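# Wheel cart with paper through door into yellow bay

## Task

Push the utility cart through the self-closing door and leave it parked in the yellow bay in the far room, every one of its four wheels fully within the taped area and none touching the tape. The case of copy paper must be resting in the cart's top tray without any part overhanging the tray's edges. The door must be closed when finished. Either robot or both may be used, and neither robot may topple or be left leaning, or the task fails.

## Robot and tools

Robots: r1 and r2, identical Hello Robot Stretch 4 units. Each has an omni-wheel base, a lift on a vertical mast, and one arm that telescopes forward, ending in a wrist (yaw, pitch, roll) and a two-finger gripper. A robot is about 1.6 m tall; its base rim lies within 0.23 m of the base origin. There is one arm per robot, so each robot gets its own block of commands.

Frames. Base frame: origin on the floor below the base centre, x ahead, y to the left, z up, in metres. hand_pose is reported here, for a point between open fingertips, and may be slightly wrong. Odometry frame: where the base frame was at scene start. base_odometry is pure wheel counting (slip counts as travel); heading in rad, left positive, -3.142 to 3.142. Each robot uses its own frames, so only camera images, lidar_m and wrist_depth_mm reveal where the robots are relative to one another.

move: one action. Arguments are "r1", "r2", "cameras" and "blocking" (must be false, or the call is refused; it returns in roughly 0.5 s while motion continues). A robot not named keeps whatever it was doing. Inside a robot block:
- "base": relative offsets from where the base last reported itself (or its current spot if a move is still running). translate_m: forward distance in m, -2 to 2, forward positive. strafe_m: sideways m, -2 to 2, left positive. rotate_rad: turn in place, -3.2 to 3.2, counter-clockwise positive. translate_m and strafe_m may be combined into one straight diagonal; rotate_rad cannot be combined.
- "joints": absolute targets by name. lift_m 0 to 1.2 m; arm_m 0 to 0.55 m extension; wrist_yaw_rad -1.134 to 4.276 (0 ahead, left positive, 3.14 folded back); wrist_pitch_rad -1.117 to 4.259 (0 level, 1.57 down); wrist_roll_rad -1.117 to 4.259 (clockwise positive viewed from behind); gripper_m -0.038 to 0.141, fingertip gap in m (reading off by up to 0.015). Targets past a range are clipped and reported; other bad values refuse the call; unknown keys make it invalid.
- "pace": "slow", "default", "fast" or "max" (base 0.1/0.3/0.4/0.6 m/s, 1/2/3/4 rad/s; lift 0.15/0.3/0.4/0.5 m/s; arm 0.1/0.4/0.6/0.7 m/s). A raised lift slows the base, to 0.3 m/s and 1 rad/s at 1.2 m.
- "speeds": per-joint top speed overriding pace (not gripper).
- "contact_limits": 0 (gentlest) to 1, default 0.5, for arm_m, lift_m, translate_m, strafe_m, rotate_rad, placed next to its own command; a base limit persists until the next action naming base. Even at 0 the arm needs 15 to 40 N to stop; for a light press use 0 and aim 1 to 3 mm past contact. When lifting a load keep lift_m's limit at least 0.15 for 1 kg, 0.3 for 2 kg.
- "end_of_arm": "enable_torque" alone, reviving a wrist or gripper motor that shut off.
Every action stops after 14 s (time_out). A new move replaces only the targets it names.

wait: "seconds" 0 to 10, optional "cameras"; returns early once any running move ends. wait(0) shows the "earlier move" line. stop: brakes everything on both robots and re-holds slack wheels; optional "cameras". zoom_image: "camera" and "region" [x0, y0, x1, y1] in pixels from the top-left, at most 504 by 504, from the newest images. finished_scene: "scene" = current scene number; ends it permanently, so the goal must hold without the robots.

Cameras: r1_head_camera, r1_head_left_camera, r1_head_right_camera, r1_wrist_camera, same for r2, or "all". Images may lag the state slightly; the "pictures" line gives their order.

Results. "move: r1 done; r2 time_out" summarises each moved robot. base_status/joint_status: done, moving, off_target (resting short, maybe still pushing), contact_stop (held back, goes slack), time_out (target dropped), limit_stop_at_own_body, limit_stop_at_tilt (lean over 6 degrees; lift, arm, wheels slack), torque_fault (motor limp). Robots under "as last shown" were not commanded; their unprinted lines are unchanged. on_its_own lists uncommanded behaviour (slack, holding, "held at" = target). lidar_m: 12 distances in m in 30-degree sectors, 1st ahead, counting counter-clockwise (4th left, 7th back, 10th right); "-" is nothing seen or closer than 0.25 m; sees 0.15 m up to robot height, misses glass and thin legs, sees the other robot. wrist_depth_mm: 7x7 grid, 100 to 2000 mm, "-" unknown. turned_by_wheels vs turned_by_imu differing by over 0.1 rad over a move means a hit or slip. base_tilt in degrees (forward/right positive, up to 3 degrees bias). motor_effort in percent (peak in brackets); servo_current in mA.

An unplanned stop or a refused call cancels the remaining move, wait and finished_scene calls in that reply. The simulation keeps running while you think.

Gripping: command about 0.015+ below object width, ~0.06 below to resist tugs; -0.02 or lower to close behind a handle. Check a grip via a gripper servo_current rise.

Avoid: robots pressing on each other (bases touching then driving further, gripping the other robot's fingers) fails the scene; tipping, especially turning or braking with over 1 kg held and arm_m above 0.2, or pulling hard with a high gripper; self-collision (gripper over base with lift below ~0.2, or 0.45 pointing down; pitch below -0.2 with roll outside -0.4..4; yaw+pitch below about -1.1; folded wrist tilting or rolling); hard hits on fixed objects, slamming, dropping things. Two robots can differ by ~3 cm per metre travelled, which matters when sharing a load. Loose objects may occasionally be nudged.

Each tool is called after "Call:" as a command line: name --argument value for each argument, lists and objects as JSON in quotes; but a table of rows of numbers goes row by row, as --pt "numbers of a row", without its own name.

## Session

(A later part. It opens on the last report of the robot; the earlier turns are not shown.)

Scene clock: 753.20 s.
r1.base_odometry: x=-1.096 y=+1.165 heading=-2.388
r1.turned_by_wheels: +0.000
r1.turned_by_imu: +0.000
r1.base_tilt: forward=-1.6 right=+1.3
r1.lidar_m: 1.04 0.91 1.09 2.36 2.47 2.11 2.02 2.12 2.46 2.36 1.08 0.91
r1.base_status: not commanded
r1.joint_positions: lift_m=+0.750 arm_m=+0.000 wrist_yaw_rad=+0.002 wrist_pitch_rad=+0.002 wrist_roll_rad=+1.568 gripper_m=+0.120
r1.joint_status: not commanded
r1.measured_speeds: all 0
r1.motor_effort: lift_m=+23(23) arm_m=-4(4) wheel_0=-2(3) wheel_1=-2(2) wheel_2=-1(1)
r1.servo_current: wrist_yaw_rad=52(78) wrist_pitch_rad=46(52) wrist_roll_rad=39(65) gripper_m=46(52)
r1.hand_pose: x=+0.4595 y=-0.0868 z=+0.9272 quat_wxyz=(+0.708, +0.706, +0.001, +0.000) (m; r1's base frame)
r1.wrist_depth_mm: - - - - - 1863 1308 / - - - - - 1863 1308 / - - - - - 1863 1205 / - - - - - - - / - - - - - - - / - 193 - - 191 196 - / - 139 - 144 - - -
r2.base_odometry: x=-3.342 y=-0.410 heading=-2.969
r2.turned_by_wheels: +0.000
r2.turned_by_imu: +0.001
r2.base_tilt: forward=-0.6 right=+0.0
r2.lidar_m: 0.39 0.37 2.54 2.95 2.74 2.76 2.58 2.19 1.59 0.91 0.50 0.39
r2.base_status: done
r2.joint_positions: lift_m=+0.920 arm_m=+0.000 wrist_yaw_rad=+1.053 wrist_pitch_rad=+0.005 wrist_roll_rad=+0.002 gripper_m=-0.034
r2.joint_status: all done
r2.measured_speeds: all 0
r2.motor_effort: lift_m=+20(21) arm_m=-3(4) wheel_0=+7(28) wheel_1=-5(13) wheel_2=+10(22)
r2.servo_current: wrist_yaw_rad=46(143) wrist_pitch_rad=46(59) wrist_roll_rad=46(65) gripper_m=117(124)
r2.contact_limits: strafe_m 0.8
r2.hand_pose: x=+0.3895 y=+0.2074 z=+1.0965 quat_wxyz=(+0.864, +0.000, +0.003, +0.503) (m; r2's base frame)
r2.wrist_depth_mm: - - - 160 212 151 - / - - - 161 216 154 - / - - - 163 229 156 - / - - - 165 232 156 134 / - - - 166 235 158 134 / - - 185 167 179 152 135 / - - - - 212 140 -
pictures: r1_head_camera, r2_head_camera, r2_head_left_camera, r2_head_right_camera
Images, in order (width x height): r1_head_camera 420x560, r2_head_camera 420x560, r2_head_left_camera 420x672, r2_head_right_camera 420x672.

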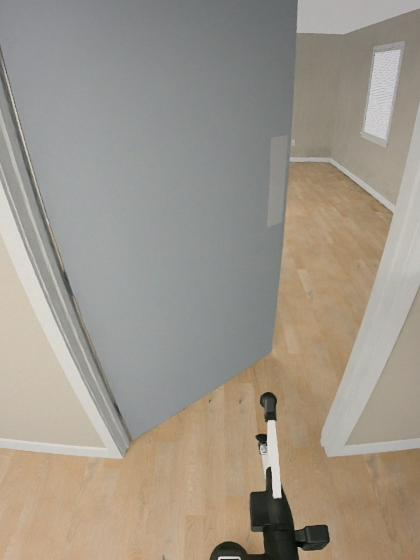

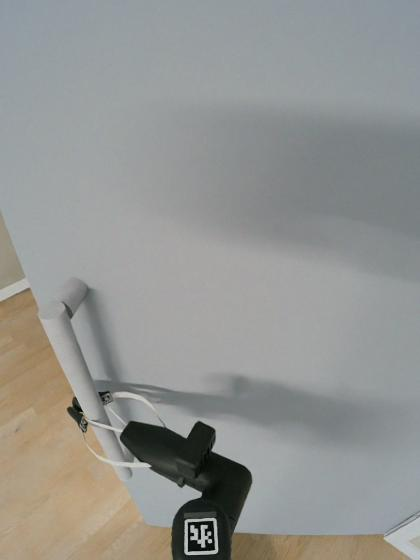

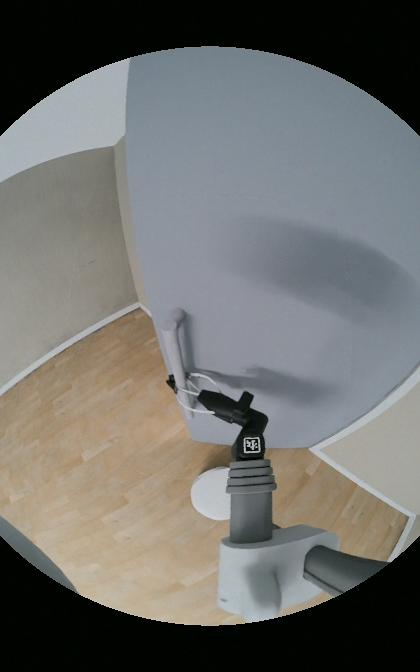

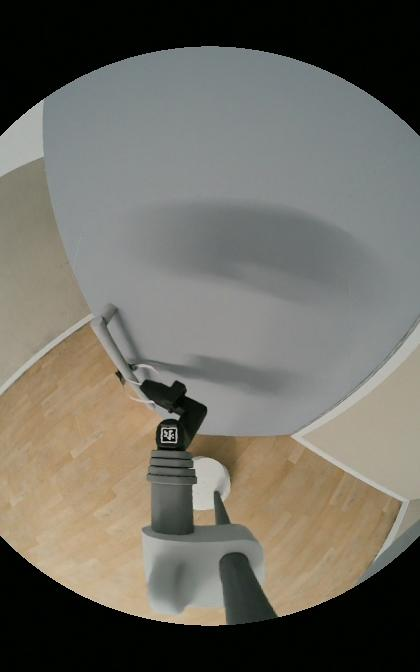

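Call:
move --blocking false --r2 '{"base": {"translate_m": -0.058, "strafe_m": 0.118}, "joints": {"wrist_yaw_rad": 0.627}, "pace": "slow", "speeds": {"wrist_yaw_rad": 0.3}, "contact_limits": {"strafe_m": 0.6}}'

Call:
wait --seconds 3 --cameras '["r2_wrist_camera"]'

Call:
move --blocking false --r2 '{"base": {"translate_m": -0.058, "strafe_m": 0.118}, "joints": {"wrist_yaw_rad": 0.2}, "pace": "slow", "speeds": {"wrist_yaw_rad": 0.3}, "contact_limits": {"strafe_m": 0.6}}'

Call:
wait --seconds 3 --cameras '["r2_wrist_camera", "r2_head_camera", "r1_head_camera"]'

Scene clock: 791.97 s.
move: r2 moving
r1: as last shown
r1.lidar_m: 1.04 0.90 1.09 2.36 2.47 2.10 2.01 2.13 2.45 2.35 1.09 0.90
r1.motor_effort: lift_m=+23(23) arm_m=-3(4) wheel_0=-2(3) wheel_1=-2(2) wheel_2=-1(1)
r1.servo_current: wrist_yaw_rad=59(65) wrist_pitch_rad=33(46) wrist_roll_rad=39(65) gripper_m=46(46)
r1.wrist_depth_mm: - - - - - 1863 1308 / - - - - - 1863 1308 / - - - - - 1921 1182 / - - - - - - - / - - - - - - - / - 193 - - 191 197 - / - 139 - 144 - - -
r2.base_odometry: x=-3.334 y=-0.420 heading=-2.968
r2.turned_by_wheels: +0.002
r2.turned_by_imu: +0.014
r2.base_tilt: forward=-0.6 right=+0.0
r2.lidar_m: 0.39 0.37 2.55 2.96 2.75 2.72 2.56 2.22 1.54 0.90 0.51 0.40
r2.base_status: translate_m moving; strafe_m moving
r2.joint_positions: lift_m=+0.920 arm_m=+0.000 wrist_yaw_rad=+0.946 wrist_pitch_rad=+0.005 wrist_roll_rad=+0.002 gripper_m=-0.034
r2.joint_status: wrist_yaw_rad moving
r2.measured_speeds: translate_m=-0.022 strafe_m=+0.045 rotate_rad=-0.002 lift_m=+0.000 arm_m=+0.000 wrist_yaw_rad=-0.318 wrist_pitch_rad=+0.000 wrist_roll_rad=+0.000
r2.motor_effort: lift_m=+20(21) arm_m=-4(4) wheel_0=+4(9) wheel_1=+2(5) wheel_2=+19(21)
r2.servo_current: wrist_yaw_rad=228(247) wrist_pitch_rad=39(46) wrist_roll_rad=46(59) gripper_m=117(124)
r2.contact_limits: strafe_m 0.6
r2.hand_pose: x=+0.4105 y=+0.1828 z=+1.0965 quat_wxyz=(+0.890, +0.000, +0.003, +0.456) (m; r2's base frame)
r2.wrist_depth_mm: - - - 162 207 153 - / - - - 164 209 150 - / - - - 163 213 158 - / - - - 167 214 158 137 / - - - 164 216 159 - / - - 186 167 180 159 - / - - - - 208 143 -
pictures: none

Scene clock: 794.07 s.
earlier move: r2 done
r1.base_odometry: x=-1.096 y=+1.165 heading=-2.388
r1.turned_by_wheels: +0.000
r1.turned_by_imu: +0.000
r1.base_tilt: forward=-1.5 right=+1.3
r1.lidar_m: 1.05 0.91 1.08 2.35 2.43 2.12 2.02 2.14 2.46 2.33 1.08 0.87
r1.base_status: not commanded
r1.joint_positions: lift_m=+0.750 arm_m=+0.000 wrist_yaw_rad=+0.002 wrist_pitch_rad=+0.002 wrist_roll_rad=+1.568 gripper_m=+0.120
r1.joint_status: not commanded
r1.measured_speeds: all 0
r1.motor_effort: lift_m=+23(23) arm_m=-3(4) wheel_0=-2(3) wheel_1=-2(2) wheel_2=-1(1)
r1.servo_current: wrist_yaw_rad=39(65) wrist_pitch_rad=39(52) wrist_roll_rad=52(65) gripper_m=39(52)
r1.hand_pose: x=+0.4595 y=-0.0868 z=+0.9272 quat_wxyz=(+0.708, +0.706, +0.001, +0.000) (m; r1's base frame)
r1.wrist_depth_mm: - - - - - 1863 1281 / - - - - - 1863 1308 / - - - - - 1921 1205 / - - - - - - - / - - - - - - - / - 193 - - 191 196 - / - 139 - 145 - - -
r2.base_odometry: x=-3.265 y=-0.516 heading=-2.970
r2.turned_by_wheels: -0.003
r2.turned_by_imu: +0.008
r2.base_tilt: forward=-0.7 right=+0.1
r2.lidar_m: 0.36 1.83 2.50 2.96 2.61 2.60 2.60 2.25 1.75 1.03 0.60 0.48
r2.base_status: done
r2.joint_positions: lift_m=+0.920 arm_m=+0.000 wrist_yaw_rad=+0.615 wrist_pitch_rad=+0.005 wrist_roll_rad=+0.002 gripper_m=-0.034
r2.joint_status: all done
r2.measured_speeds: all 0
r2.motor_effort: lift_m=+20(21) arm_m=-3(4) wheel_0=-16(17) wheel_1=-1(5) wheel_2=+7(23)
r2.servo_current: wrist_yaw_rad=65(247) wrist_pitch_rad=52(52) wrist_roll_rad=59(59) gripper_m=111(124)
r2.contact_limits: strafe_m 0.6
r2.hand_pose: x=+0.4568 y=+0.0951 z=+1.0965 quat_wxyz=(+0.953, +0.000, +0.003, +0.303) (m; r2's base frame)
r2.wrist_depth_mm: - - - 158 213 185 - / - - - 160 215 186 166 / - - - 161 212 190 167 / - - - 162 213 189 168 / - - - 163 220 189 169 / - - - 164 178 181 169 / - - - - 222 191 -
wait: 2.10 of 3 s (r2 has come to rest)
pictures: r2_wrist_camera
Images, in order (width x height): r2_wrist_camera 616x392.

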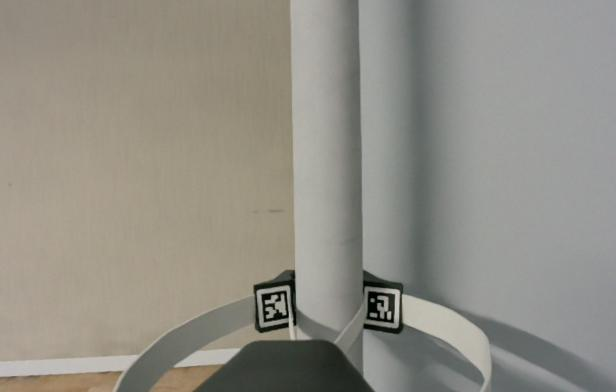

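Scene clock: 794.57 s.
move: r2 moving
r1: as last shown
r1.base_tilt: forward=-1.6 right=+1.3
r1.lidar_m: 1.06 0.90 1.11 2.34 2.46 2.10 2.00 2.14 2.43 2.35 1.09 0.89
r1.servo_current: wrist_yaw_rad=52(59) wrist_pitch_rad=39(46) wrist_roll_rad=65(65) gripper_m=46(46)
r1.wrist_depth_mm: - - - - - 1756 1308 / - - - - - 1863 1281 / - - - - - 1863 1205 / - - - - - - - / - - - - - - - / - 193 - - 191 197 - / - 139 - 144 - - -
r2.base_odometry: x=-3.257 y=-0.526 heading=-2.970
r2.turned_by_wheels: +0.001
r2.turned_by_imu: +0.001
r2.base_tilt: forward=-0.6 right=+0.1
r2.lidar_m: 0.41 1.83 2.50 2.95 2.58 2.61 2.62 2.26 1.77 1.06 0.59 0.48
r2.base_status: translate_m moving; strafe_m moving
r2.joint_positions: lift_m=+0.920 arm_m=+0.000 wrist_yaw_rad=+0.502 wrist_pitch_rad=+0.005 wrist_roll_rad=+0.002 gripper_m=-0.034
r2.joint_status: wrist_yaw_rad moving
r2.measured_speeds: translate_m=-0.022 strafe_m=+0.044 rotate_rad=+0.000 lift_m=+0.000 arm_m=+0.000 wrist_yaw_rad=-0.281 wrist_pitch_rad=+0.000 wrist_roll_rad=+0.000
r2.motor_effort: lift_m=+20(20) arm_m=-4(4) wheel_0=-11(21) wheel_1=+2(4) wheel_2=+13(13)
r2.servo_current: wrist_yaw_rad=72(117) wrist_pitch_rad=46(46) wrist_roll_rad=52(52) gripper_m=111(117)
r2.contact_limits: strafe_m 0.6
r2.hand_pose: x=+0.4658 y=+0.0622 z=+1.0965 quat_wxyz=(+0.969, +0.000, +0.003, +0.248) (m; r2's base frame)
r2.wrist_depth_mm: - - - 162 215 185 - / - - - 160 218 186 168 / - - - 163 219 188 170 / - - - 163 221 190 - / - - - 165 223 190 171 / - - 184 166 178 187 172 / - - - - 219 180 173
pictures: none

Scene clock: 796.67 s.
earlier move: r2 done
r1.base_odometry: x=-1.096 y=+1.165 heading=-2.388
r1.turned_by_wheels: +0.000
r1.turned_by_imu: +0.000
r1.base_tilt: forward=-1.6 right=+1.3
r1.lidar_m: 1.04 0.91 1.09 2.35 2.46 2.10 2.01 2.10 2.45 2.34 1.11 0.89
r1.base_status: not commanded
r1.joint_positions: lift_m=+0.750 arm_m=+0.000 wrist_yaw_rad=+0.002 wrist_pitch_rad=+0.002 wrist_roll_rad=+1.568 gripper_m=+0.120
r1.joint_status: not commanded
r1.measured_speeds: all 0
r1.motor_effort: lift_m=+23(23) arm_m=-4(4) wheel_0=-2(3) wheel_1=-2(2) wheel_2=-1(1)
r1.servo_current: wrist_yaw_rad=52(72) wrist_pitch_rad=39(52) wrist_roll_rad=33(65) gripper_m=46(52)
r1.hand_pose: x=+0.4595 y=-0.0868 z=+0.9272 quat_wxyz=(+0.708, +0.706, +0.001, +0.000) (m; r1's base frame)
r1.wrist_depth_mm: - - - - - 1808 1308 / - - - - - 1808 1308 / - - - - - 1863 1255 / - - 1229 - - - 1182 / - - - - - - - / - 193 - - 190 196 - / - 139 - 145 - - -
r2.base_odometry: x=-3.188 y=-0.622 heading=-2.972
r2.turned_by_wheels: -0.002
r2.turned_by_imu: -0.003
r2.base_tilt: forward=-0.6 right=+0.1
r2.lidar_m: 0.38 2.04 2.45 2.87 2.48 2.48 2.66 2.28 2.04 1.17 0.66 0.48
r2.base_status: done
r2.joint_positions: lift_m=+0.920 arm_m=+0.000 wrist_yaw_rad=+0.188 wrist_pitch_rad=+0.005 wrist_roll_rad=+0.002 gripper_m=-0.034
r2.joint_status: all done
r2.measured_speeds: all 0
r2.motor_effort: lift_m=+20(21) arm_m=-3(4) wheel_0=-21(23) wheel_1=+0(4) wheel_2=+5(17)
r2.servo_current: wrist_yaw_rad=72(137) wrist_pitch_rad=39(52) wrist_roll_rad=46(59) gripper_m=117(124)
r2.contact_limits: strafe_m 0.6
r2.hand_pose: x=+0.4705 y=-0.0319 z=+1.0965 quat_wxyz=(+0.996, +0.001, +0.003, +0.094) (m; r2's base frame)
r2.wrist_depth_mm: - - - 160 224 213 205 / - - - 160 226 216 - / - - - 163 228 216 207 / - - - 163 227 217 208 / - - - 165 231 219 210 / - - - 167 178 216 210 / - - 145 - 233 221 212
wait: 2.10 of 3 s (r2 has come to rest)
pictures: r1_head_camera, r2_head_camera, r2_wrist_camera
Images, in order (width x height): r1_head_camera 420x560, r2_head_camera 420x560, r2_wrist_camera 616x392.

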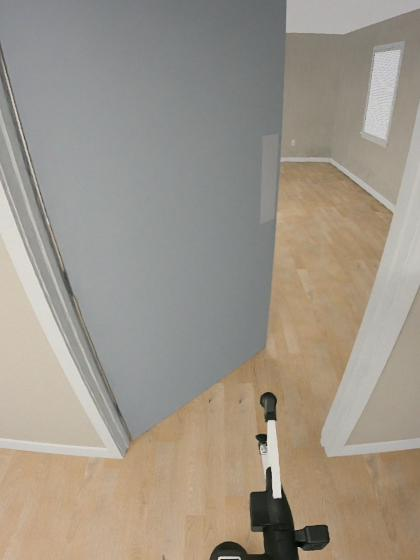

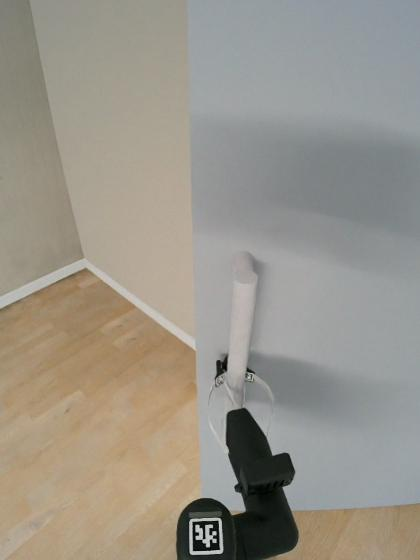

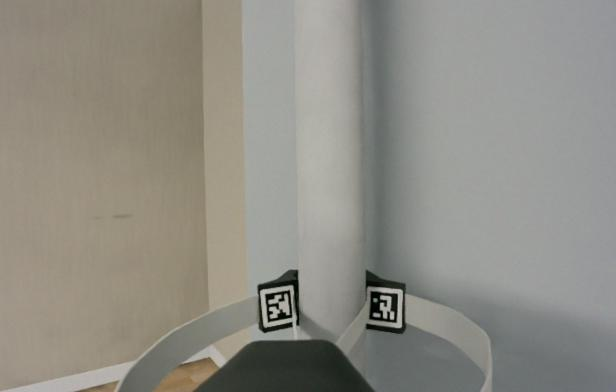

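Call:
move --blocking false --r2 '{"base": {"translate_m": -0.223, "strafe_m": -0.153}, "joints": {"wrist_yaw_rad": 0.6}, "pace": "slow", "speeds": {"wrist_yaw_rad": 0.15}, "contact_limits": {"translate_m": 0.8}}'

Call:
wait --seconds 4

Call:
move --blocking false --r2 '{"base": {"translate_m": -0.151, "strafe_m": -0.185}, "joints": {"wrist_yaw_rad": 0.97}, "pace": "slow", "speeds": {"wrist_yaw_rad": 0.15}, "contact_limits": {"strafe_m": 0.8}}'

Call:
wait --seconds 4 --cameras '["r2_wrist_camera", "r2_head_camera", "r1_head_camera"]'

Scene clock: 809.03 s.
move: r2 moving
r1: as last shown
r1.lidar_m: 1.07 0.88 1.07 2.37 2.47 2.11 2.02 2.13 2.43 2.33 1.10 0.91
r1.motor_effort: lift_m=+23(23) arm_m=-3(4) wheel_0=-2(2) wheel_1=-2(2) wheel_2=-1(1)
r1.servo_current: wrist_yaw_rad=52(65) wrist_pitch_rad=39(46) wrist_roll_rad=46(59) gripper_m=39(52)
r1.wrist_depth_mm: - - - - - 1863 1336 / - - - - - 1863 1308 / - - - - - 1921 1255 / - - 1281 - - - 1182 / - - - - - - - / - 194 - - 190 196 - / - 138 - 144 - - -
r2.base_odometry: x=-3.178 y=-0.613 heading=-2.973
r2.turned_by_wheels: -0.001
r2.turned_by_imu: -0.001
r2.base_tilt: forward=-0.6 right=+0.1
r2.lidar_m: 0.41 2.06 2.49 2.90 2.50 2.50 2.65 2.25 2.05 1.18 0.65 0.48
r2.base_status: translate_m moving; strafe_m moving
r2.joint_positions: lift_m=+0.920 arm_m=+0.000 wrist_yaw_rad=+0.222 wrist_pitch_rad=+0.005 wrist_roll_rad=+0.002 gripper_m=-0.034
r2.joint_status: wrist_yaw_rad moving
r2.measured_speeds: translate_m=-0.045 strafe_m=-0.030 rotate_rad=-0.002 lift_m=+0.000 arm_m=+0.000 wrist_yaw_rad=+0.137 wrist_pitch_rad=+0.000 wrist_roll_rad=-0.001
r2.motor_effort: lift_m=+20(21) arm_m=-3(4) wheel_0=-11(20) wheel_1=-13(13) wheel_2=+7(9)
r2.servo_current: wrist_yaw_rad=429(429) wrist_pitch_rad=46(46) wrist_roll_rad=46(59) gripper_m=117(117)
r2.contact_limits: translate_m 0.8
r2.hand_pose: x=+0.4715 y=-0.0217 z=+1.0965 quat_wxyz=(+0.994, +0.001, +0.003, +0.111) (m; r2's base frame)
r2.wrist_depth_mm: - - - 160 224 212 204 / - - - 161 224 213 - / - - - 163 227 215 206 / - - - 164 226 216 207 / - - - 165 231 218 208 / - - - 166 177 215 209 / - - 145 - 233 220 211
pictures: none

Scene clock: 812.43 s.
earlier move: r2 done
r1.base_odometry: x=-1.096 y=+1.165 heading=-2.388
r1.turned_by_wheels: +0.000
r1.turned_by_imu: +0.000
r1.base_tilt: forward=-1.6 right=+1.3
r1.lidar_m: 1.16 0.90 1.07 2.37 2.46 2.12 2.00 2.15 2.46 2.34 1.08 0.91
r1.base_status: not commanded
r1.joint_positions: lift_m=+0.750 arm_m=+0.000 wrist_yaw_rad=+0.002 wrist_pitch_rad=+0.002 wrist_roll_rad=+1.568 gripper_m=+0.120
r1.joint_status: not commanded
r1.measured_speeds: all 0
r1.motor_effort: lift_m=+23(23) arm_m=-3(4) wheel_0=-2(3) wheel_1=-2(3) wheel_2=-1(1)
r1.servo_current: wrist_yaw_rad=33(72) wrist_pitch_rad=39(52) wrist_roll_rad=65(72) gripper_m=52(52)
r1.hand_pose: x=+0.4595 y=-0.0868 z=+0.9272 quat_wxyz=(+0.708, +0.706, +0.001, +0.000) (m; r1's base frame)
r1.wrist_depth_mm: - - - - - 1808 1308 / - - - - - 1863 1308 / - - - - - 1921 1308 / - - - - - 1921 1255 / - - - - - - 1205 / - 193 - - 190 196 - / - 139 - 144 - - -
r2.base_odometry: x=-2.994 y=-0.434 heading=-2.971
r2.turned_by_wheels: +0.002
r2.turned_by_imu: -0.001
r2.base_tilt: forward=-0.6 right=+0.1
r2.lidar_m: 0.37 0.47 2.72 3.18 2.45 2.47 2.37 2.03 1.99 1.21 0.86 0.53
r2.base_status: done
r2.joint_positions: lift_m=+0.920 arm_m=+0.000 wrist_yaw_rad=+0.597 wrist_pitch_rad=+0.005 wrist_roll_rad=+0.001 gripper_m=-0.034
r2.joint_status: all done
r2.measured_speeds: all 0
r2.motor_effort: lift_m=+20(21) arm_m=-3(4) wheel_0=+4(20) wheel_1=-8(16) wheel_2=+12(13)
r2.servo_current: wrist_yaw_rad=39(462) wrist_pitch_rad=46(52) wrist_roll_rad=52(59) gripper_m=117(124)
r2.contact_limits: translate_m 0.8
r2.hand_pose: x=+0.4585 y=+0.0898 z=+1.0965 quat_wxyz=(+0.956, +0.000, +0.003, +0.294) (m; r2's base frame)
r2.wrist_depth_mm: - - - 160 219 200 184 / - - - 161 221 200 185 / - - - 164 223 201 185 / - - - 163 224 202 188 / - - - 167 226 204 186 / - - 185 165 181 204 189 / - - - - 224 197 190
wait: 3.40 of 4 s (r2 has come to rest)
pictures: none

Scene clock: 812.93 s.
move: r2 moving
r1: as last shown
r1.base_tilt: forward=-1.5 right=+1.3
r1.lidar_m: 1.18 0.89 1.07 2.35 2.44 2.10 2.02 2.13 2.46 2.34 1.09 0.90
r1.motor_effort: lift_m=+23(23) arm_m=-3(4) wheel_0=-2(3) wheel_1=-2(2) wheel_2=-1(1)
r1.servo_current: wrist_yaw_rad=52(65) wrist_pitch_rad=39(46) wrist_roll_rad=46(52) gripper_m=46(46)
r1.wrist_depth_mm: - - - - - 1808 1308 / - - - - - 1921 1281 / - - - - - 1863 1281 / - - - - - 1921 1281 / - - - - - - 1229 / - 192 - - 191 196 - / - 138 - 144 - - -
r2.base_odometry: x=-2.988 y=-0.423 heading=-2.971
r2.turned_by_wheels: +0.000
r2.turned_by_imu: +0.000
r2.base_tilt: forward=-0.6 right=+0.1
r2.lidar_m: 0.40 0.48 2.74 3.20 2.46 2.49 2.32 2.01 2.00 1.23 0.91 0.54
r2.base_status: translate_m moving; strafe_m moving
r2.joint_positions: lift_m=+0.920 arm_m=+0.000 wrist_yaw_rad=+0.651 wrist_pitch_rad=+0.005 wrist_roll_rad=+0.001 gripper_m=-0.034
r2.joint_status: wrist_yaw_rad moving
r2.measured_speeds: translate_m=-0.032 strafe_m=-0.038 rotate_rad=-0.002 lift_m=+0.000 arm_m=+0.000 wrist_yaw_rad=+0.131 wrist_pitch_rad=+0.000 wrist_roll_rad=+0.000
r2.motor_effort: lift_m=+20(21) arm_m=-3(4) wheel_0=+1(6) wheel_1=-12(13) wheel_2=+15(15)
r2.servo_current: wrist_yaw_rad=46(72) wrist_pitch_rad=46(46) wrist_roll_rad=46(65) gripper_m=111(117)
r2.contact_limits: strafe_m 0.8
r2.hand_pose: x=+0.4532 y=+0.1054 z=+1.0965 quat_wxyz=(+0.947, +0.000, +0.003, +0.320) (m; r2's base frame)
r2.wrist_depth_mm: - - - 162 220 197 - / - - - 161 222 198 183 / - - - 163 224 200 185 / - - - 163 224 200 186 / - - - 165 226 202 187 / - - - 166 179 196 189 / - - - - 225 194 189
pictures: none

Scene clock: 816.10 s.
earlier move: r2 done
r1.base_odometry: x=-1.096 y=+1.165 heading=-2.388
r1.turned_by_wheels: +0.000
r1.turned_by_imu: +0.000
r1.base_tilt: forward=-1.6 right=+1.3
r1.lidar_m: 1.31 0.91 1.08 2.36 2.45 2.09 2.01 2.13 2.44 2.34 1.09 0.89
r1.base_status: not commanded
r1.joint_positions: lift_m=+0.750 arm_m=+0.000 wrist_yaw_rad=+0.002 wrist_pitch_rad=+0.002 wrist_roll_rad=+1.568 gripper_m=+0.120
r1.joint_status: not commanded
r1.measured_speeds: all 0
r1.motor_effort: lift_m=+23(23) arm_m=-4(4) wheel_0=-2(3) wheel_1=-2(2) wheel_2=-1(1)
r1.servo_current: wrist_yaw_rad=65(72) wrist_pitch_rad=46(52) wrist_roll_rad=52(65) gripper_m=46(52)
r1.hand_pose: x=+0.4595 y=-0.0868 z=+0.9272 quat_wxyz=(+0.708, +0.706, +0.001, +0.000) (m; r1's base frame)
r1.wrist_depth_mm: - - - - - 1863 1281 / - - - - - 1808 1308 / - - - - - 1863 1336 / - - - - - 1921 1308 / - - - - - 1863 1281 / - 193 - - 190 197 1229 / - 139 - 144 - - -
r2.base_odometry: x=-2.877 y=-0.226 heading=-2.968
r2.turned_by_wheels: +0.002
r2.turned_by_imu: +0.004
r2.base_tilt: forward=-0.6 right=+0.0
r2.lidar_m: 0.44 0.37 2.98 3.45 2.50 3.53 2.08 1.78 1.79 1.20 1.01 0.58
r2.base_status: done
r2.joint_positions: lift_m=+0.920 arm_m=+0.000 wrist_yaw_rad=+0.986 wrist_pitch_rad=+0.005 wrist_roll_rad=+0.001 gripper_m=-0.034
r2.joint_status: all done
r2.measured_speeds: all 0
r2.motor_effort: lift_m=+20(21) arm_m=-3(4) wheel_0=+21(22) wheel_1=-4(14) wheel_2=+17(18)
r2.servo_current: wrist_yaw_rad=98(143) wrist_pitch_rad=46(52) wrist_roll_rad=52(65) gripper_m=117(117)
r2.contact_limits: strafe_m 0.8
r2.hand_pose: x=+0.4031 y=+0.1921 z=+1.0965 quat_wxyz=(+0.881, -0.001, +0.003, +0.473) (m; r2's base frame)
r2.wrist_depth_mm: - - - 162 209 180 - / - - - 162 210 181 167 / - - - 168 215 185 166 / - - - 167 213 181 166 / - - - 168 216 182 167 / - - 185 166 202 185 168 / - - - - 213 176 -
wait: 3.17 of 4 s (r2 has come to rest)
pictures: r1_head_camera, r2_head_camera, r2_wrist_camera
Images, in order (width x height): r1_head_camera 420x560, r2_head_camera 420x560, r2_wrist_camera 616x392.

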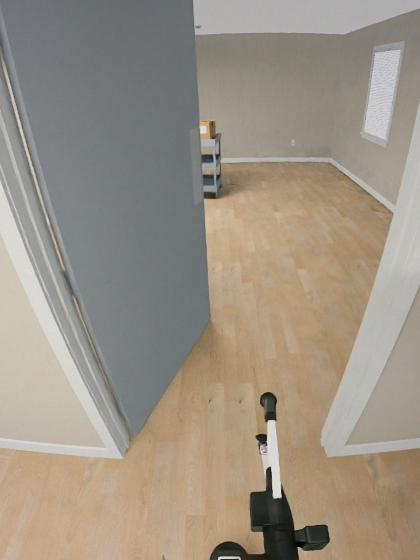

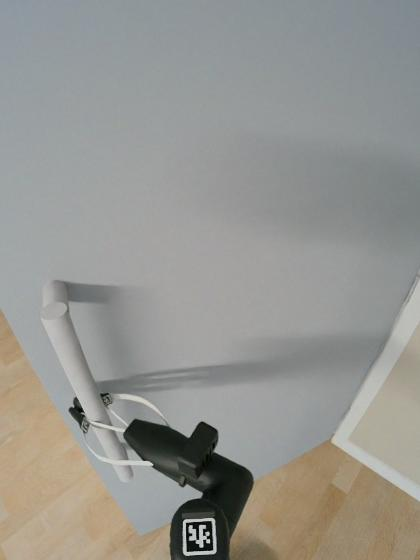

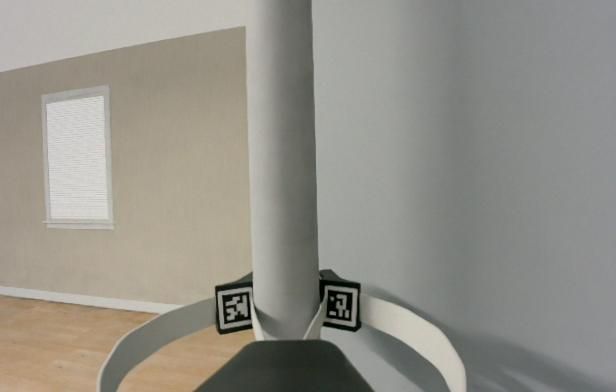

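Call:
move --blocking false --r2 '{"base": {"translate_m": -0.092, "strafe_m": -0.207}, "joints": {"wrist_yaw_rad": 1.35}, "pace": "slow", "speeds": {"wrist_yaw_rad": 0.16}, "contact_limits": {"strafe_m": 0.8}}'

Call:
wait --seconds 4

Call:
move --blocking false --r2 '{"base": {"translate_m": -0.064, "strafe_m": -0.200}, "joints": {"wrist_yaw_rad": 1.6}, "pace": "slow", "speeds": {"wrist_yaw_rad": 0.12}, "contact_limits": {"strafe_m": 0.8}}'

Call:
wait --seconds 4 --cameras '["r2_wrist_camera", "r2_head_camera", "r1_head_camera"]'

Scene clock: 824.63 s.
move: r2 moving
r1: as last shown
r1.lidar_m: 1.29 0.90 1.08 2.36 2.46 2.12 2.01 2.14 2.45 2.31 1.10 0.90
r1.motor_effort: lift_m=+23(23) arm_m=-4(4) wheel_0=-2(2) wheel_1=-2(2) wheel_2=-1(1)
r1.servo_current: wrist_yaw_rad=39(59) wrist_pitch_rad=46(52) wrist_roll_rad=33(59) gripper_m=46(46)
r1.wrist_depth_mm: - - - - - 1863 1281 / - - - - - 1921 1308 / - - - - - 1921 1308 / - - - - - 1921 1336 / - - - - - 1983 1308 / - 193 - - 190 196 1205 / - 139 - 145 - - -
r2.base_odometry: x=-2.874 y=-0.214 heading=-2.966
r2.turned_by_wheels: +0.002
r2.turned_by_imu: +0.004
r2.base_tilt: forward=-0.7 right=+0.0
r2.lidar_m: 0.46 0.36 2.98 3.47 2.50 3.49 2.08 1.78 1.77 1.20 1.02 0.59
r2.base_status: translate_m moving; strafe_m moving
r2.joint_positions: lift_m=+0.920 arm_m=+0.000 wrist_yaw_rad=+1.046 wrist_pitch_rad=+0.005 wrist_roll_rad=+0.001 gripper_m=-0.034
r2.joint_status: wrist_yaw_rad moving
r2.measured_speeds: translate_m=-0.019 strafe_m=-0.045 rotate_rad=+0.000 lift_m=+0.000 arm_m=+0.000 wrist_yaw_rad=+0.153 wrist_pitch_rad=+0.000 wrist_roll_rad=+0.000
r2.motor_effort: lift_m=+20(21) arm_m=-3(4) wheel_0=+18(21) wheel_1=-7(10) wheel_2=+15(18)
r2.servo_current: wrist_yaw_rad=26(117) wrist_pitch_rad=46(46) wrist_roll_rad=46(52) gripper_m=111(117)
r2.contact_limits: strafe_m 0.8
r2.hand_pose: x=+0.3910 y=+0.2058 z=+1.0965 quat_wxyz=(+0.866, -0.001, +0.003, +0.500) (m; r2's base frame)
r2.wrist_depth_mm: - - - 163 210 180 - / - - - 163 211 181 - / - - - 165 218 186 164 / - - - 165 216 180 165 / - - - 167 217 181 169 / - - 186 166 180 185 167 / - - - - 214 178 -
pictures: none

Scene clock: 827.77 s.
earlier move: r2 done
r1.base_odometry: x=-1.096 y=+1.165 heading=-2.388
r1.turned_by_wheels: +0.000
r1.turned_by_imu: +0.000
r1.base_tilt: forward=-1.6 right=+1.3
r1.lidar_m: 1.44 0.91 1.07 2.35 2.45 2.13 2.01 2.12 2.44 2.35 1.11 0.92
r1.base_status: not commanded
r1.joint_positions: lift_m=+0.750 arm_m=+0.000 wrist_yaw_rad=+0.002 wrist_pitch_rad=+0.002 wrist_roll_rad=+1.568 gripper_m=+0.120
r1.joint_status: not commanded
r1.measured_speeds: all 0
r1.motor_effort: lift_m=+23(23) arm_m=-3(4) wheel_0=-2(3) wheel_1=-2(2) wheel_2=-1(1)
r1.servo_current: wrist_yaw_rad=52(65) wrist_pitch_rad=33(52) wrist_roll_rad=39(72) gripper_m=46(52)
r1.hand_pose: x=+0.4595 y=-0.0868 z=+0.9272 quat_wxyz=(+0.708, +0.706, +0.001, +0.000) (m; r1's base frame)
r1.wrist_depth_mm: - - - - - 1921 1308 / - - - - - 1863 1308 / - - - - - 1863 1308 / - - - - - 1921 1336 / - - - - - 1921 1336 / - 202 1537 - 191 196 1255 / - 139 - 145 - - -
r2.base_odometry: x=-2.823 y=-0.007 heading=-2.967
r2.turned_by_wheels: +0.000
r2.turned_by_imu: +0.249
r2.base_tilt: forward=-0.6 right=+0.0
r2.lidar_m: 0.40 0.35 3.24 4.39 2.66 2.39 1.73 1.65 1.27 0.91 0.87 0.49
r2.base_status: done
r2.joint_positions: lift_m=+0.920 arm_m=+0.000 wrist_yaw_rad=+1.364 wrist_pitch_rad=+0.005 wrist_roll_rad=+0.001 gripper_m=-0.034
r2.joint_status: all done
r2.measured_speeds: all 0
r2.motor_effort: lift_m=+20(21) arm_m=+4(4) wheel_0=+16(29) wheel_1=-7(11) wheel_2=+13(19)
r2.servo_current: wrist_yaw_rad=85(117) wrist_pitch_rad=39(52) wrist_roll_rad=46(65) gripper_m=117(124)
r2.contact_limits: strafe_m 0.8
r2.hand_pose: x=+0.3156 y=+0.2643 z=+1.0965 quat_wxyz=(+0.776, -0.001, +0.002, +0.630) (m; r2's base frame)
r2.wrist_depth_mm: - - - 163 206 152 - / - - - 164 207 154 - / - - - 164 211 156 - / - - - 165 211 156 136 / - - - 166 213 158 136 / - - 185 166 180 158 137 / - - - - 206 147 -
wait: 3.13 of 4 s (r2 has come to rest)
pictures: none

Scene clock: 828.27 s.
move: r2 moving
r1: as last shown
r1.lidar_m: 1.40 0.91 1.08 2.35 2.46 2.13 2.02 2.14 2.44 2.35 1.11 0.89
r1.motor_effort: lift_m=+23(23) arm_m=-4(4) wheel_0=-2(3) wheel_1=-2(2) wheel_2=-1(1)
r1.servo_current: wrist_yaw_rad=59(59) wrist_pitch_rad=39(46) wrist_roll_rad=52(52) gripper_m=46(46)
r1.wrist_depth_mm: - - - - - 1863 1281 / - - - - - 1808 1255 / - - - - - 1921 1366 / - - - - - 1863 1336 / - - - - - 1983 1308 / - 202 1576 - 191 200 1281 / - 139 - 145 - - -
r2.base_odometry: x=-2.821 y=+0.006 heading=-2.965
r2.turned_by_wheels: +0.002
r2.turned_by_imu: +0.012
r2.base_tilt: forward=-0.7 right=+0.0
r2.lidar_m: 0.39 0.33 3.27 2.73 2.66 2.29 1.70 1.64 1.23 0.91 0.85 0.46
r2.base_status: translate_m moving; strafe_m moving
r2.joint_positions: lift_m=+0.920 arm_m=+0.000 wrist_yaw_rad=+1.407 wrist_pitch_rad=+0.005 wrist_roll_rad=+0.001 gripper_m=-0.034
r2.joint_status: wrist_yaw_rad moving
r2.measured_speeds: translate_m=-0.016 strafe_m=-0.047 rotate_rad=-0.001 lift_m=+0.000 arm_m=+0.000 wrist_yaw_rad=+0.123 wrist_pitch_rad=+0.000 wrist_roll_rad=+0.000
r2.motor_effort: lift_m=+20(20) arm_m=+4(4) wheel_0=+20(23) wheel_1=-10(11) wheel_2=+11(16)
r2.servo_current: wrist_yaw_rad=33(91) wrist_pitch_rad=46(46) wrist_roll_rad=46(59) gripper_m=111(117)
r2.contact_limits: strafe_m 0.8
r2.hand_pose: x=+0.3043 y=+0.2702 z=+1.0965 quat_wxyz=(+0.763, -0.001, +0.002, +0.647) (m; r2's base frame)
r2.wrist_depth_mm: - - - 162 208 152 - / - - - 163 211 154 - / - - - 163 223 156 - / - - - 167 216 156 135 / - - - 165 229 158 135 / - - 185 166 179 158 136 / - - - - 208 141 -
pictures: none

Scene clock: 831.13 s.
earlier move: r2 off_target
r1.base_odometry: x=-1.096 y=+1.165 heading=-2.388
r1.turned_by_wheels: +0.000
r1.turned_by_imu: +0.000
r1.base_tilt: forward=-1.6 right=+1.3
r1.lidar_m: 1.44 0.90 1.06 2.36 2.46 2.12 2.01 2.13 2.44 2.35 1.09 0.90
r1.base_status: not commanded
r1.joint_positions: lift_m=+0.750 arm_m=+0.000 wrist_yaw_rad=+0.002 wrist_pitch_rad=+0.002 wrist_roll_rad=+1.568 gripper_m=+0.120
r1.joint_status: not commanded
r1.measured_speeds: all 0
r1.motor_effort: lift_m=+23(23) arm_m=-3(4) wheel_0=-2(3) wheel_1=-2(2) wheel_2=-1(1)
r1.servo_current: wrist_yaw_rad=52(72) wrist_pitch_rad=46(52) wrist_roll_rad=52(65) gripper_m=46(52)
r1.hand_pose: x=+0.4595 y=-0.0868 z=+0.9272 quat_wxyz=(+0.708, +0.706, +0.001, +0.000) (m; r1's base frame)
r1.wrist_depth_mm: - - - - - 1863 1308 / - - - - - 1863 1308 / - - - - - 1863 1336 / - - - - - 1983 1308 / - - - - - 1921 1366 / - 202 212 - 191 196 1281 / - 139 - 144 - - -
r2.base_odometry: x=-2.795 y=+0.200 heading=-2.967
r2.turned_by_wheels: -0.002
r2.turned_by_imu: +0.611
r2.base_tilt: forward=-0.6 right=+0.0
r2.lidar_m: 0.25 0.34 2.86 2.87 2.29 1.80 1.74 0.83 0.66 0.45 0.29 0.25
r2.base_status: done
r2.joint_positions: lift_m=+0.920 arm_m=+0.000 wrist_yaw_rad=+1.567 wrist_pitch_rad=+0.005 wrist_roll_rad=+0.001 gripper_m=-0.034
r2.joint_status: wrist_yaw_rad off_target (ended at +1.567, target +1.600)
r2.measured_speeds: all 0
r2.on_its_own: wrist_yaw_rad is at rest, and its servo_current (241 mA) is outside its rest range (0 to 104 mA)
r2.motor_effort: lift_m=+19(21) arm_m=-4(5) wheel_0=+9(27) wheel_1=-17(21) wheel_2=+5(16)
r2.servo_current: wrist_yaw_rad=241(241) wrist_pitch_rad=46(52) wrist_roll_rad=52(59) gripper_m=117(117)
r2.contact_limits: strafe_m 0.8
r2.hand_pose: x=+0.2594 y=+0.2881 z=+1.0966 quat_wxyz=(+0.708, -0.001, +0.002, +0.706) (m; r2's base frame)
r2.wrist_depth_mm: - - - - 151 - - / - - - - 153 - - / - - - - 153 - - / - - - - 154 - - / - - - - 154 - - / - - - 197 157 163 - / - - 158 - 155 - -
wait: 2.87 of 4 s (r2 has come to rest)
pictures: r1_head_camera, r2_head_camera, r2_wrist_camera
Images, in order (width x height): r1_head_camera 420x560, r2_head_camera 420x560, r2_wrist_camera 616x392.

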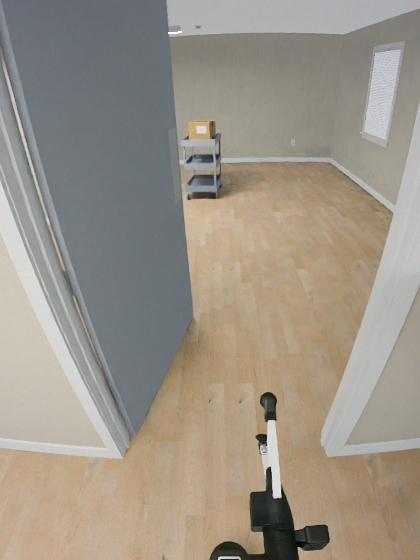

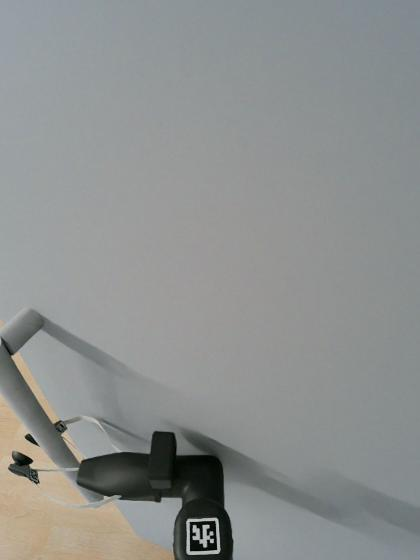

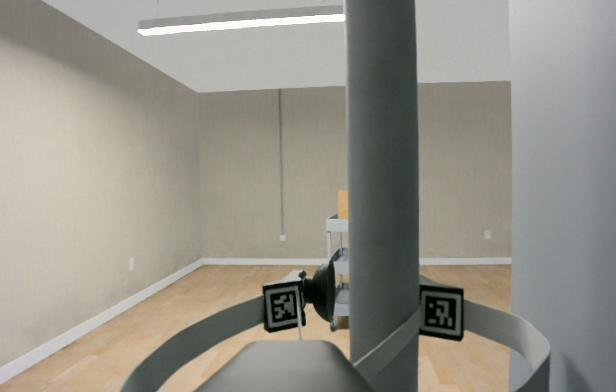

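Call:
move --blocking false --r2 '{"base": {"translate_m": -0.131, "strafe_m": 0.082}, "joints": {"wrist_yaw_rad": 1.05}, "pace": "slow", "speeds": {"wrist_yaw_rad": 0.33}, "contact_limits": {"translate_m": 0.6}}'

Call:
wait --seconds 2.5 --cameras '["r2_wrist_camera"]'

Call:
move --blocking false --r2 '{"base": {"translate_m": -0.075, "strafe_m": 0.145}, "joints": {"wrist_yaw_rad": 0.5}, "pace": "slow", "speeds": {"wrist_yaw_rad": 0.33}, "contact_limits": {"strafe_m": 0.6}}'

Call:
wait --seconds 2.5 --cameras '["r2_wrist_camera", "r2_head_camera", "r1_head_camera"]'

Scene clock: 893.57 s.
move: r2 moving
r1: as last shown
r1.lidar_m: 1.45 0.89 1.09 2.36 2.46 2.10 2.01 2.13 2.43 2.36 1.11 0.90
r1.motor_effort: lift_m=+23(23) arm_m=-3(4) wheel_0=-2(2) wheel_1=-2(2) wheel_2=-1(1)
r1.servo_current: wrist_yaw_rad=39(65) wrist_pitch_rad=39(46) wrist_roll_rad=46(52) gripper_m=46(46)
r1.wrist_depth_mm: - - - - - 1808 1281 / - - - - - 1863 1336 / - - - - - 1921 1336 / - - - - - 1921 1336 / - - - - - 1863 1308 / - 203 1537 - 191 197 1281 / - 139 - 145 - - -
r2.base_odometry: x=-2.782 y=+0.195 heading=-2.966
r2.turned_by_wheels: +0.000
r2.turned_by_imu: +0.004
r2.base_tilt: forward=-0.7 right=+0.0
r2.lidar_m: 0.25 0.33 2.86 2.88 2.26 1.77 1.75 0.86 0.68 0.49 0.30 0.25
r2.base_status: translate_m moving; strafe_m moving
r2.joint_positions: lift_m=+0.920 arm_m=+0.000 wrist_yaw_rad=+1.447 wrist_pitch_rad=+0.005 wrist_roll_rad=+0.001 gripper_m=-0.034
r2.joint_status: wrist_yaw_rad moving
r2.measured_speeds: translate_m=-0.047 strafe_m=+0.029 rotate_rad=+0.001 lift_m=+0.000 arm_m=+0.000 wrist_yaw_rad=-0.287 wrist_pitch_rad=+0.000 wrist_roll_rad=+0.000
r2.motor_effort: lift_m=+19(19) arm_m=-4(5) wheel_0=-2(12) wheel_1=-7(16) wheel_2=+15(15)
r2.servo_current: wrist_yaw_rad=111(267) wrist_pitch_rad=39(46) wrist_roll_rad=59(59) gripper_m=117(117)
r2.contact_limits: translate_m 0.6
r2.hand_pose: x=+0.2932 y=+0.2754 z=+1.0966 quat_wxyz=(+0.749, -0.001, +0.002, +0.662) (m; r2's base frame)
r2.wrist_depth_mm: - - - - - 155 - / - - - - - 187 - / - - - 166 - 191 - / - - - 167 - 193 - / - - - 170 - 163 - / - - - 179 172 140 - / - - 157 - - 236 -
pictures: none

Scene clock: 895.77 s.
earlier move: r2 done
r1.base_odometry: x=-1.096 y=+1.165 heading=-2.388
r1.turned_by_wheels: +0.000
r1.turned_by_imu: +0.000
r1.base_tilt: forward=-1.6 right=+1.3
r1.lidar_m: 1.49 0.91 1.09 2.34 2.43 2.10 2.02 2.13 2.43 2.34 1.09 0.89
r1.base_status: not commanded
r1.joint_positions: lift_m=+0.750 arm_m=+0.000 wrist_yaw_rad=+0.002 wrist_pitch_rad=+0.002 wrist_roll_rad=+1.568 gripper_m=+0.120
r1.joint_status: not commanded
r1.measured_speeds: all 0
r1.motor_effort: lift_m=+23(23) arm_m=-4(4) wheel_0=-2(3) wheel_1=-2(2) wheel_2=-1(1)
r1.servo_current: wrist_yaw_rad=39(65) wrist_pitch_rad=39(46) wrist_roll_rad=39(85) gripper_m=46(52)
r1.hand_pose: x=+0.4595 y=-0.0868 z=+0.9272 quat_wxyz=(+0.708, +0.706, +0.001, +0.000) (m; r1's base frame)
r1.wrist_depth_mm: - - - - - 1863 1281 / - - - - - 1808 1308 / - - - - - 1921 1308 / - - - - - 1863 1308 / - - - - - 1921 1336 / - 203 1576 - 193 213 1336 / - 139 - 145 - - -
r2.base_odometry: x=-2.652 y=+0.143 heading=-2.966
r2.turned_by_wheels: +0.000
r2.turned_by_imu: +0.001
r2.base_tilt: forward=-0.7 right=+0.1
r2.lidar_m: 0.37 0.39 2.81 2.83 2.10 1.65 1.61 0.94 0.73 0.72 0.42 0.36
r2.base_status: done
r2.joint_positions: lift_m=+0.920 arm_m=+0.000 wrist_yaw_rad=+1.051 wrist_pitch_rad=+0.005 wrist_roll_rad=+0.001 gripper_m=-0.034
r2.joint_status: all done
r2.measured_speeds: all 0
r2.motor_effort: lift_m=+19(19) arm_m=-4(5) wheel_0=-2(12) wheel_1=+0(16) wheel_2=+11(18)
r2.servo_current: wrist_yaw_rad=52(267) wrist_pitch_rad=46(52) wrist_roll_rad=52(65) gripper_m=111(117)
r2.contact_limits: translate_m 0.6
r2.hand_pose: x=+0.3901 y=+0.2068 z=+1.0967 quat_wxyz=(+0.865, -0.001, +0.002, +0.502) (m; r2's base frame)
r2.wrist_depth_mm: - - - 163 214 148 - / - - - 162 216 158 - / - - - 165 219 159 - / - - - 164 220 153 - / - - - 166 223 153 - / - - 184 166 178 145 - / - - - - 224 138 -
wait: 2.20 of 2.5 s (r2 has come to rest)
pictures: r2_wrist_camera
Images, in order (width x height): r2_wrist_camera 616x392.

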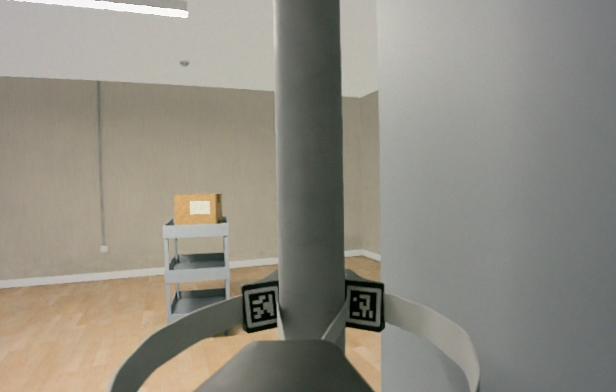

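Scene clock: 896.27 s.
move: r2 moving
r1: as last shown
r1.lidar_m: 1.47 0.91 1.07 2.36 2.48 2.10 2.00 2.14 2.45 2.36 1.09 0.88
r1.servo_current: wrist_yaw_rad=59(59) wrist_pitch_rad=46(46) wrist_roll_rad=46(52) gripper_m=39(52)
r1.wrist_depth_mm: - - - - - 1808 1308 / - - - - - 1808 1308 / - - - - - 1921 1308 / - - - - - 1863 1308 / - - - - - 1921 1366 / - 202 1537 - 193 201 1308 / - 139 - 144 - - -
r2.base_odometry: x=-2.645 y=+0.132 heading=-2.964
r2.turned_by_wheels: +0.002
r2.turned_by_imu: +0.002
r2.base_tilt: forward=-0.6 right=+0.0
r2.lidar_m: 0.36 0.38 2.82 2.82 2.11 1.63 1.60 0.94 0.74 0.71 0.42 0.37
r2.base_status: translate_m moving; strafe_m moving
r2.joint_positions: lift_m=+0.920 arm_m=+0.000 wrist_yaw_rad=+0.933 wrist_pitch_rad=+0.005 wrist_roll_rad=+0.001 gripper_m=-0.034
r2.joint_status: wrist_yaw_rad moving
r2.measured_speeds: translate_m=-0.023 strafe_m=+0.043 rotate_rad=+0.001 lift_m=+0.000 arm_m=+0.000 wrist_yaw_rad=-0.290 wrist_pitch_rad=+0.000 wrist_roll_rad=+0.000
r2.motor_effort: lift_m=+19(19) arm_m=-5(5) wheel_0=+0(7) wheel_1=+4(4) wheel_2=+18(19)
r2.servo_current: wrist_yaw_rad=182(182) wrist_pitch_rad=39(46) wrist_roll_rad=52(59) gripper_m=111(117)
r2.contact_limits: strafe_m 0.6
r2.hand_pose: x=+0.4128 y=+0.1797 z=+1.0967 quat_wxyz=(+0.893, -0.001, +0.002, +0.450) (m; r2's base frame)
r2.wrist_depth_mm: - - - 161 215 147 - / - - - 162 218 156 - / - - - 164 220 151 - / - - - 165 226 152 - / - - - 166 226 153 123 / - - 185 166 179 153 - / - - - - 213 140 -
pictures: none

Scene clock: 898.67 s.
earlier move: r2 done
r1.base_odometry: x=-1.096 y=+1.165 heading=-2.388
r1.turned_by_wheels: +0.000
r1.turned_by_imu: +0.000
r1.base_tilt: forward=-1.6 right=+1.3
r1.lidar_m: 1.53 0.91 1.10 2.36 2.47 2.11 2.01 2.12 2.45 2.36 1.07 0.90
r1.base_status: not commanded
r1.joint_positions: lift_m=+0.750 arm_m=+0.000 wrist_yaw_rad=+0.002 wrist_pitch_rad=+0.002 wrist_roll_rad=+1.568 gripper_m=+0.120
r1.joint_status: not commanded
r1.measured_speeds: all 0
r1.motor_effort: lift_m=+23(23) arm_m=-3(4) wheel_0=-2(3) wheel_1=-2(2) wheel_2=-1(1)
r1.servo_current: wrist_yaw_rad=33(78) wrist_pitch_rad=39(52) wrist_roll_rad=46(65) gripper_m=46(52)
r1.hand_pose: x=+0.4595 y=-0.0868 z=+0.9272 quat_wxyz=(+0.708, +0.706, +0.001, +0.000) (m; r1's base frame)
r1.wrist_depth_mm: - - - - - 1756 1281 / - - - - - 1921 1336 / - - - - - 1863 1336 / - - - - - 1863 1366 / - - - - - 1921 1336 / - 211 1618 - 198 213 1336 / - 139 - 144 - - -
r2.base_odometry: x=-2.553 y=+0.013 heading=-2.966
r2.turned_by_wheels: -0.002
r2.turned_by_imu: -0.002
r2.base_tilt: forward=-0.6 right=+0.1
r2.lidar_m: 0.40 3.48 2.70 2.71 1.96 1.56 1.53 1.10 0.86 0.84 0.53 0.44
r2.base_status: done
r2.joint_positions: lift_m=+0.920 arm_m=+0.000 wrist_yaw_rad=+0.494 wrist_pitch_rad=+0.005 wrist_roll_rad=+0.001 gripper_m=-0.034
r2.joint_status: all done
r2.measured_speeds: all 0
r2.motor_effort: lift_m=+19(19) arm_m=-4(5) wheel_0=-13(16) wheel_1=+3(5) wheel_2=+5(20)
r2.servo_current: wrist_yaw_rad=52(286) wrist_pitch_rad=39(52) wrist_roll_rad=46(59) gripper_m=111(117)
r2.contact_limits: strafe_m 0.6
r2.hand_pose: x=+0.4663 y=+0.0597 z=+1.0967 quat_wxyz=(+0.970, +0.000, +0.002, +0.244) (m; r2's base frame)
r2.wrist_depth_mm: - - - 165 215 181 - / - - - 162 218 182 - / - - - 163 214 187 164 / - - - 164 216 185 165 / - - - 165 218 185 166 / - - - 166 178 182 166 / - - - - 220 175 -
wait: 2.40 of 2.5 s (r2 has come to rest)
pictures: r1_head_camera, r2_head_camera, r2_wrist_camera
Images, in order (width x height): r1_head_camera 420x560, r2_head_camera 420x560, r2_wrist_camera 616x392.

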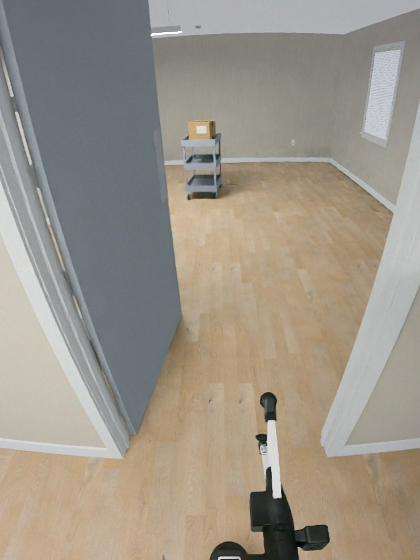

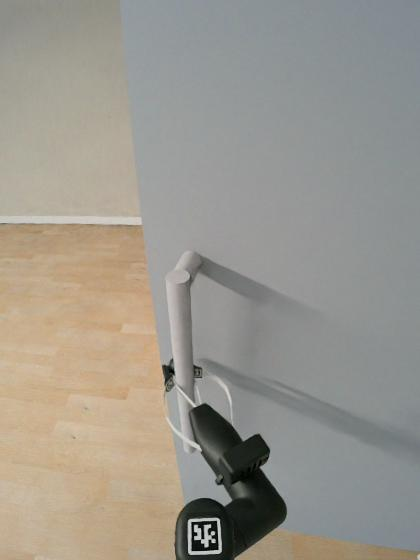

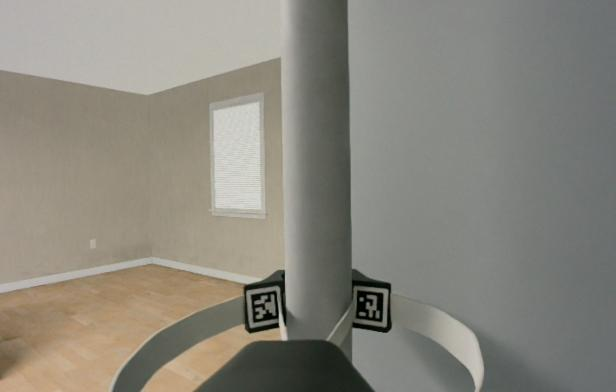

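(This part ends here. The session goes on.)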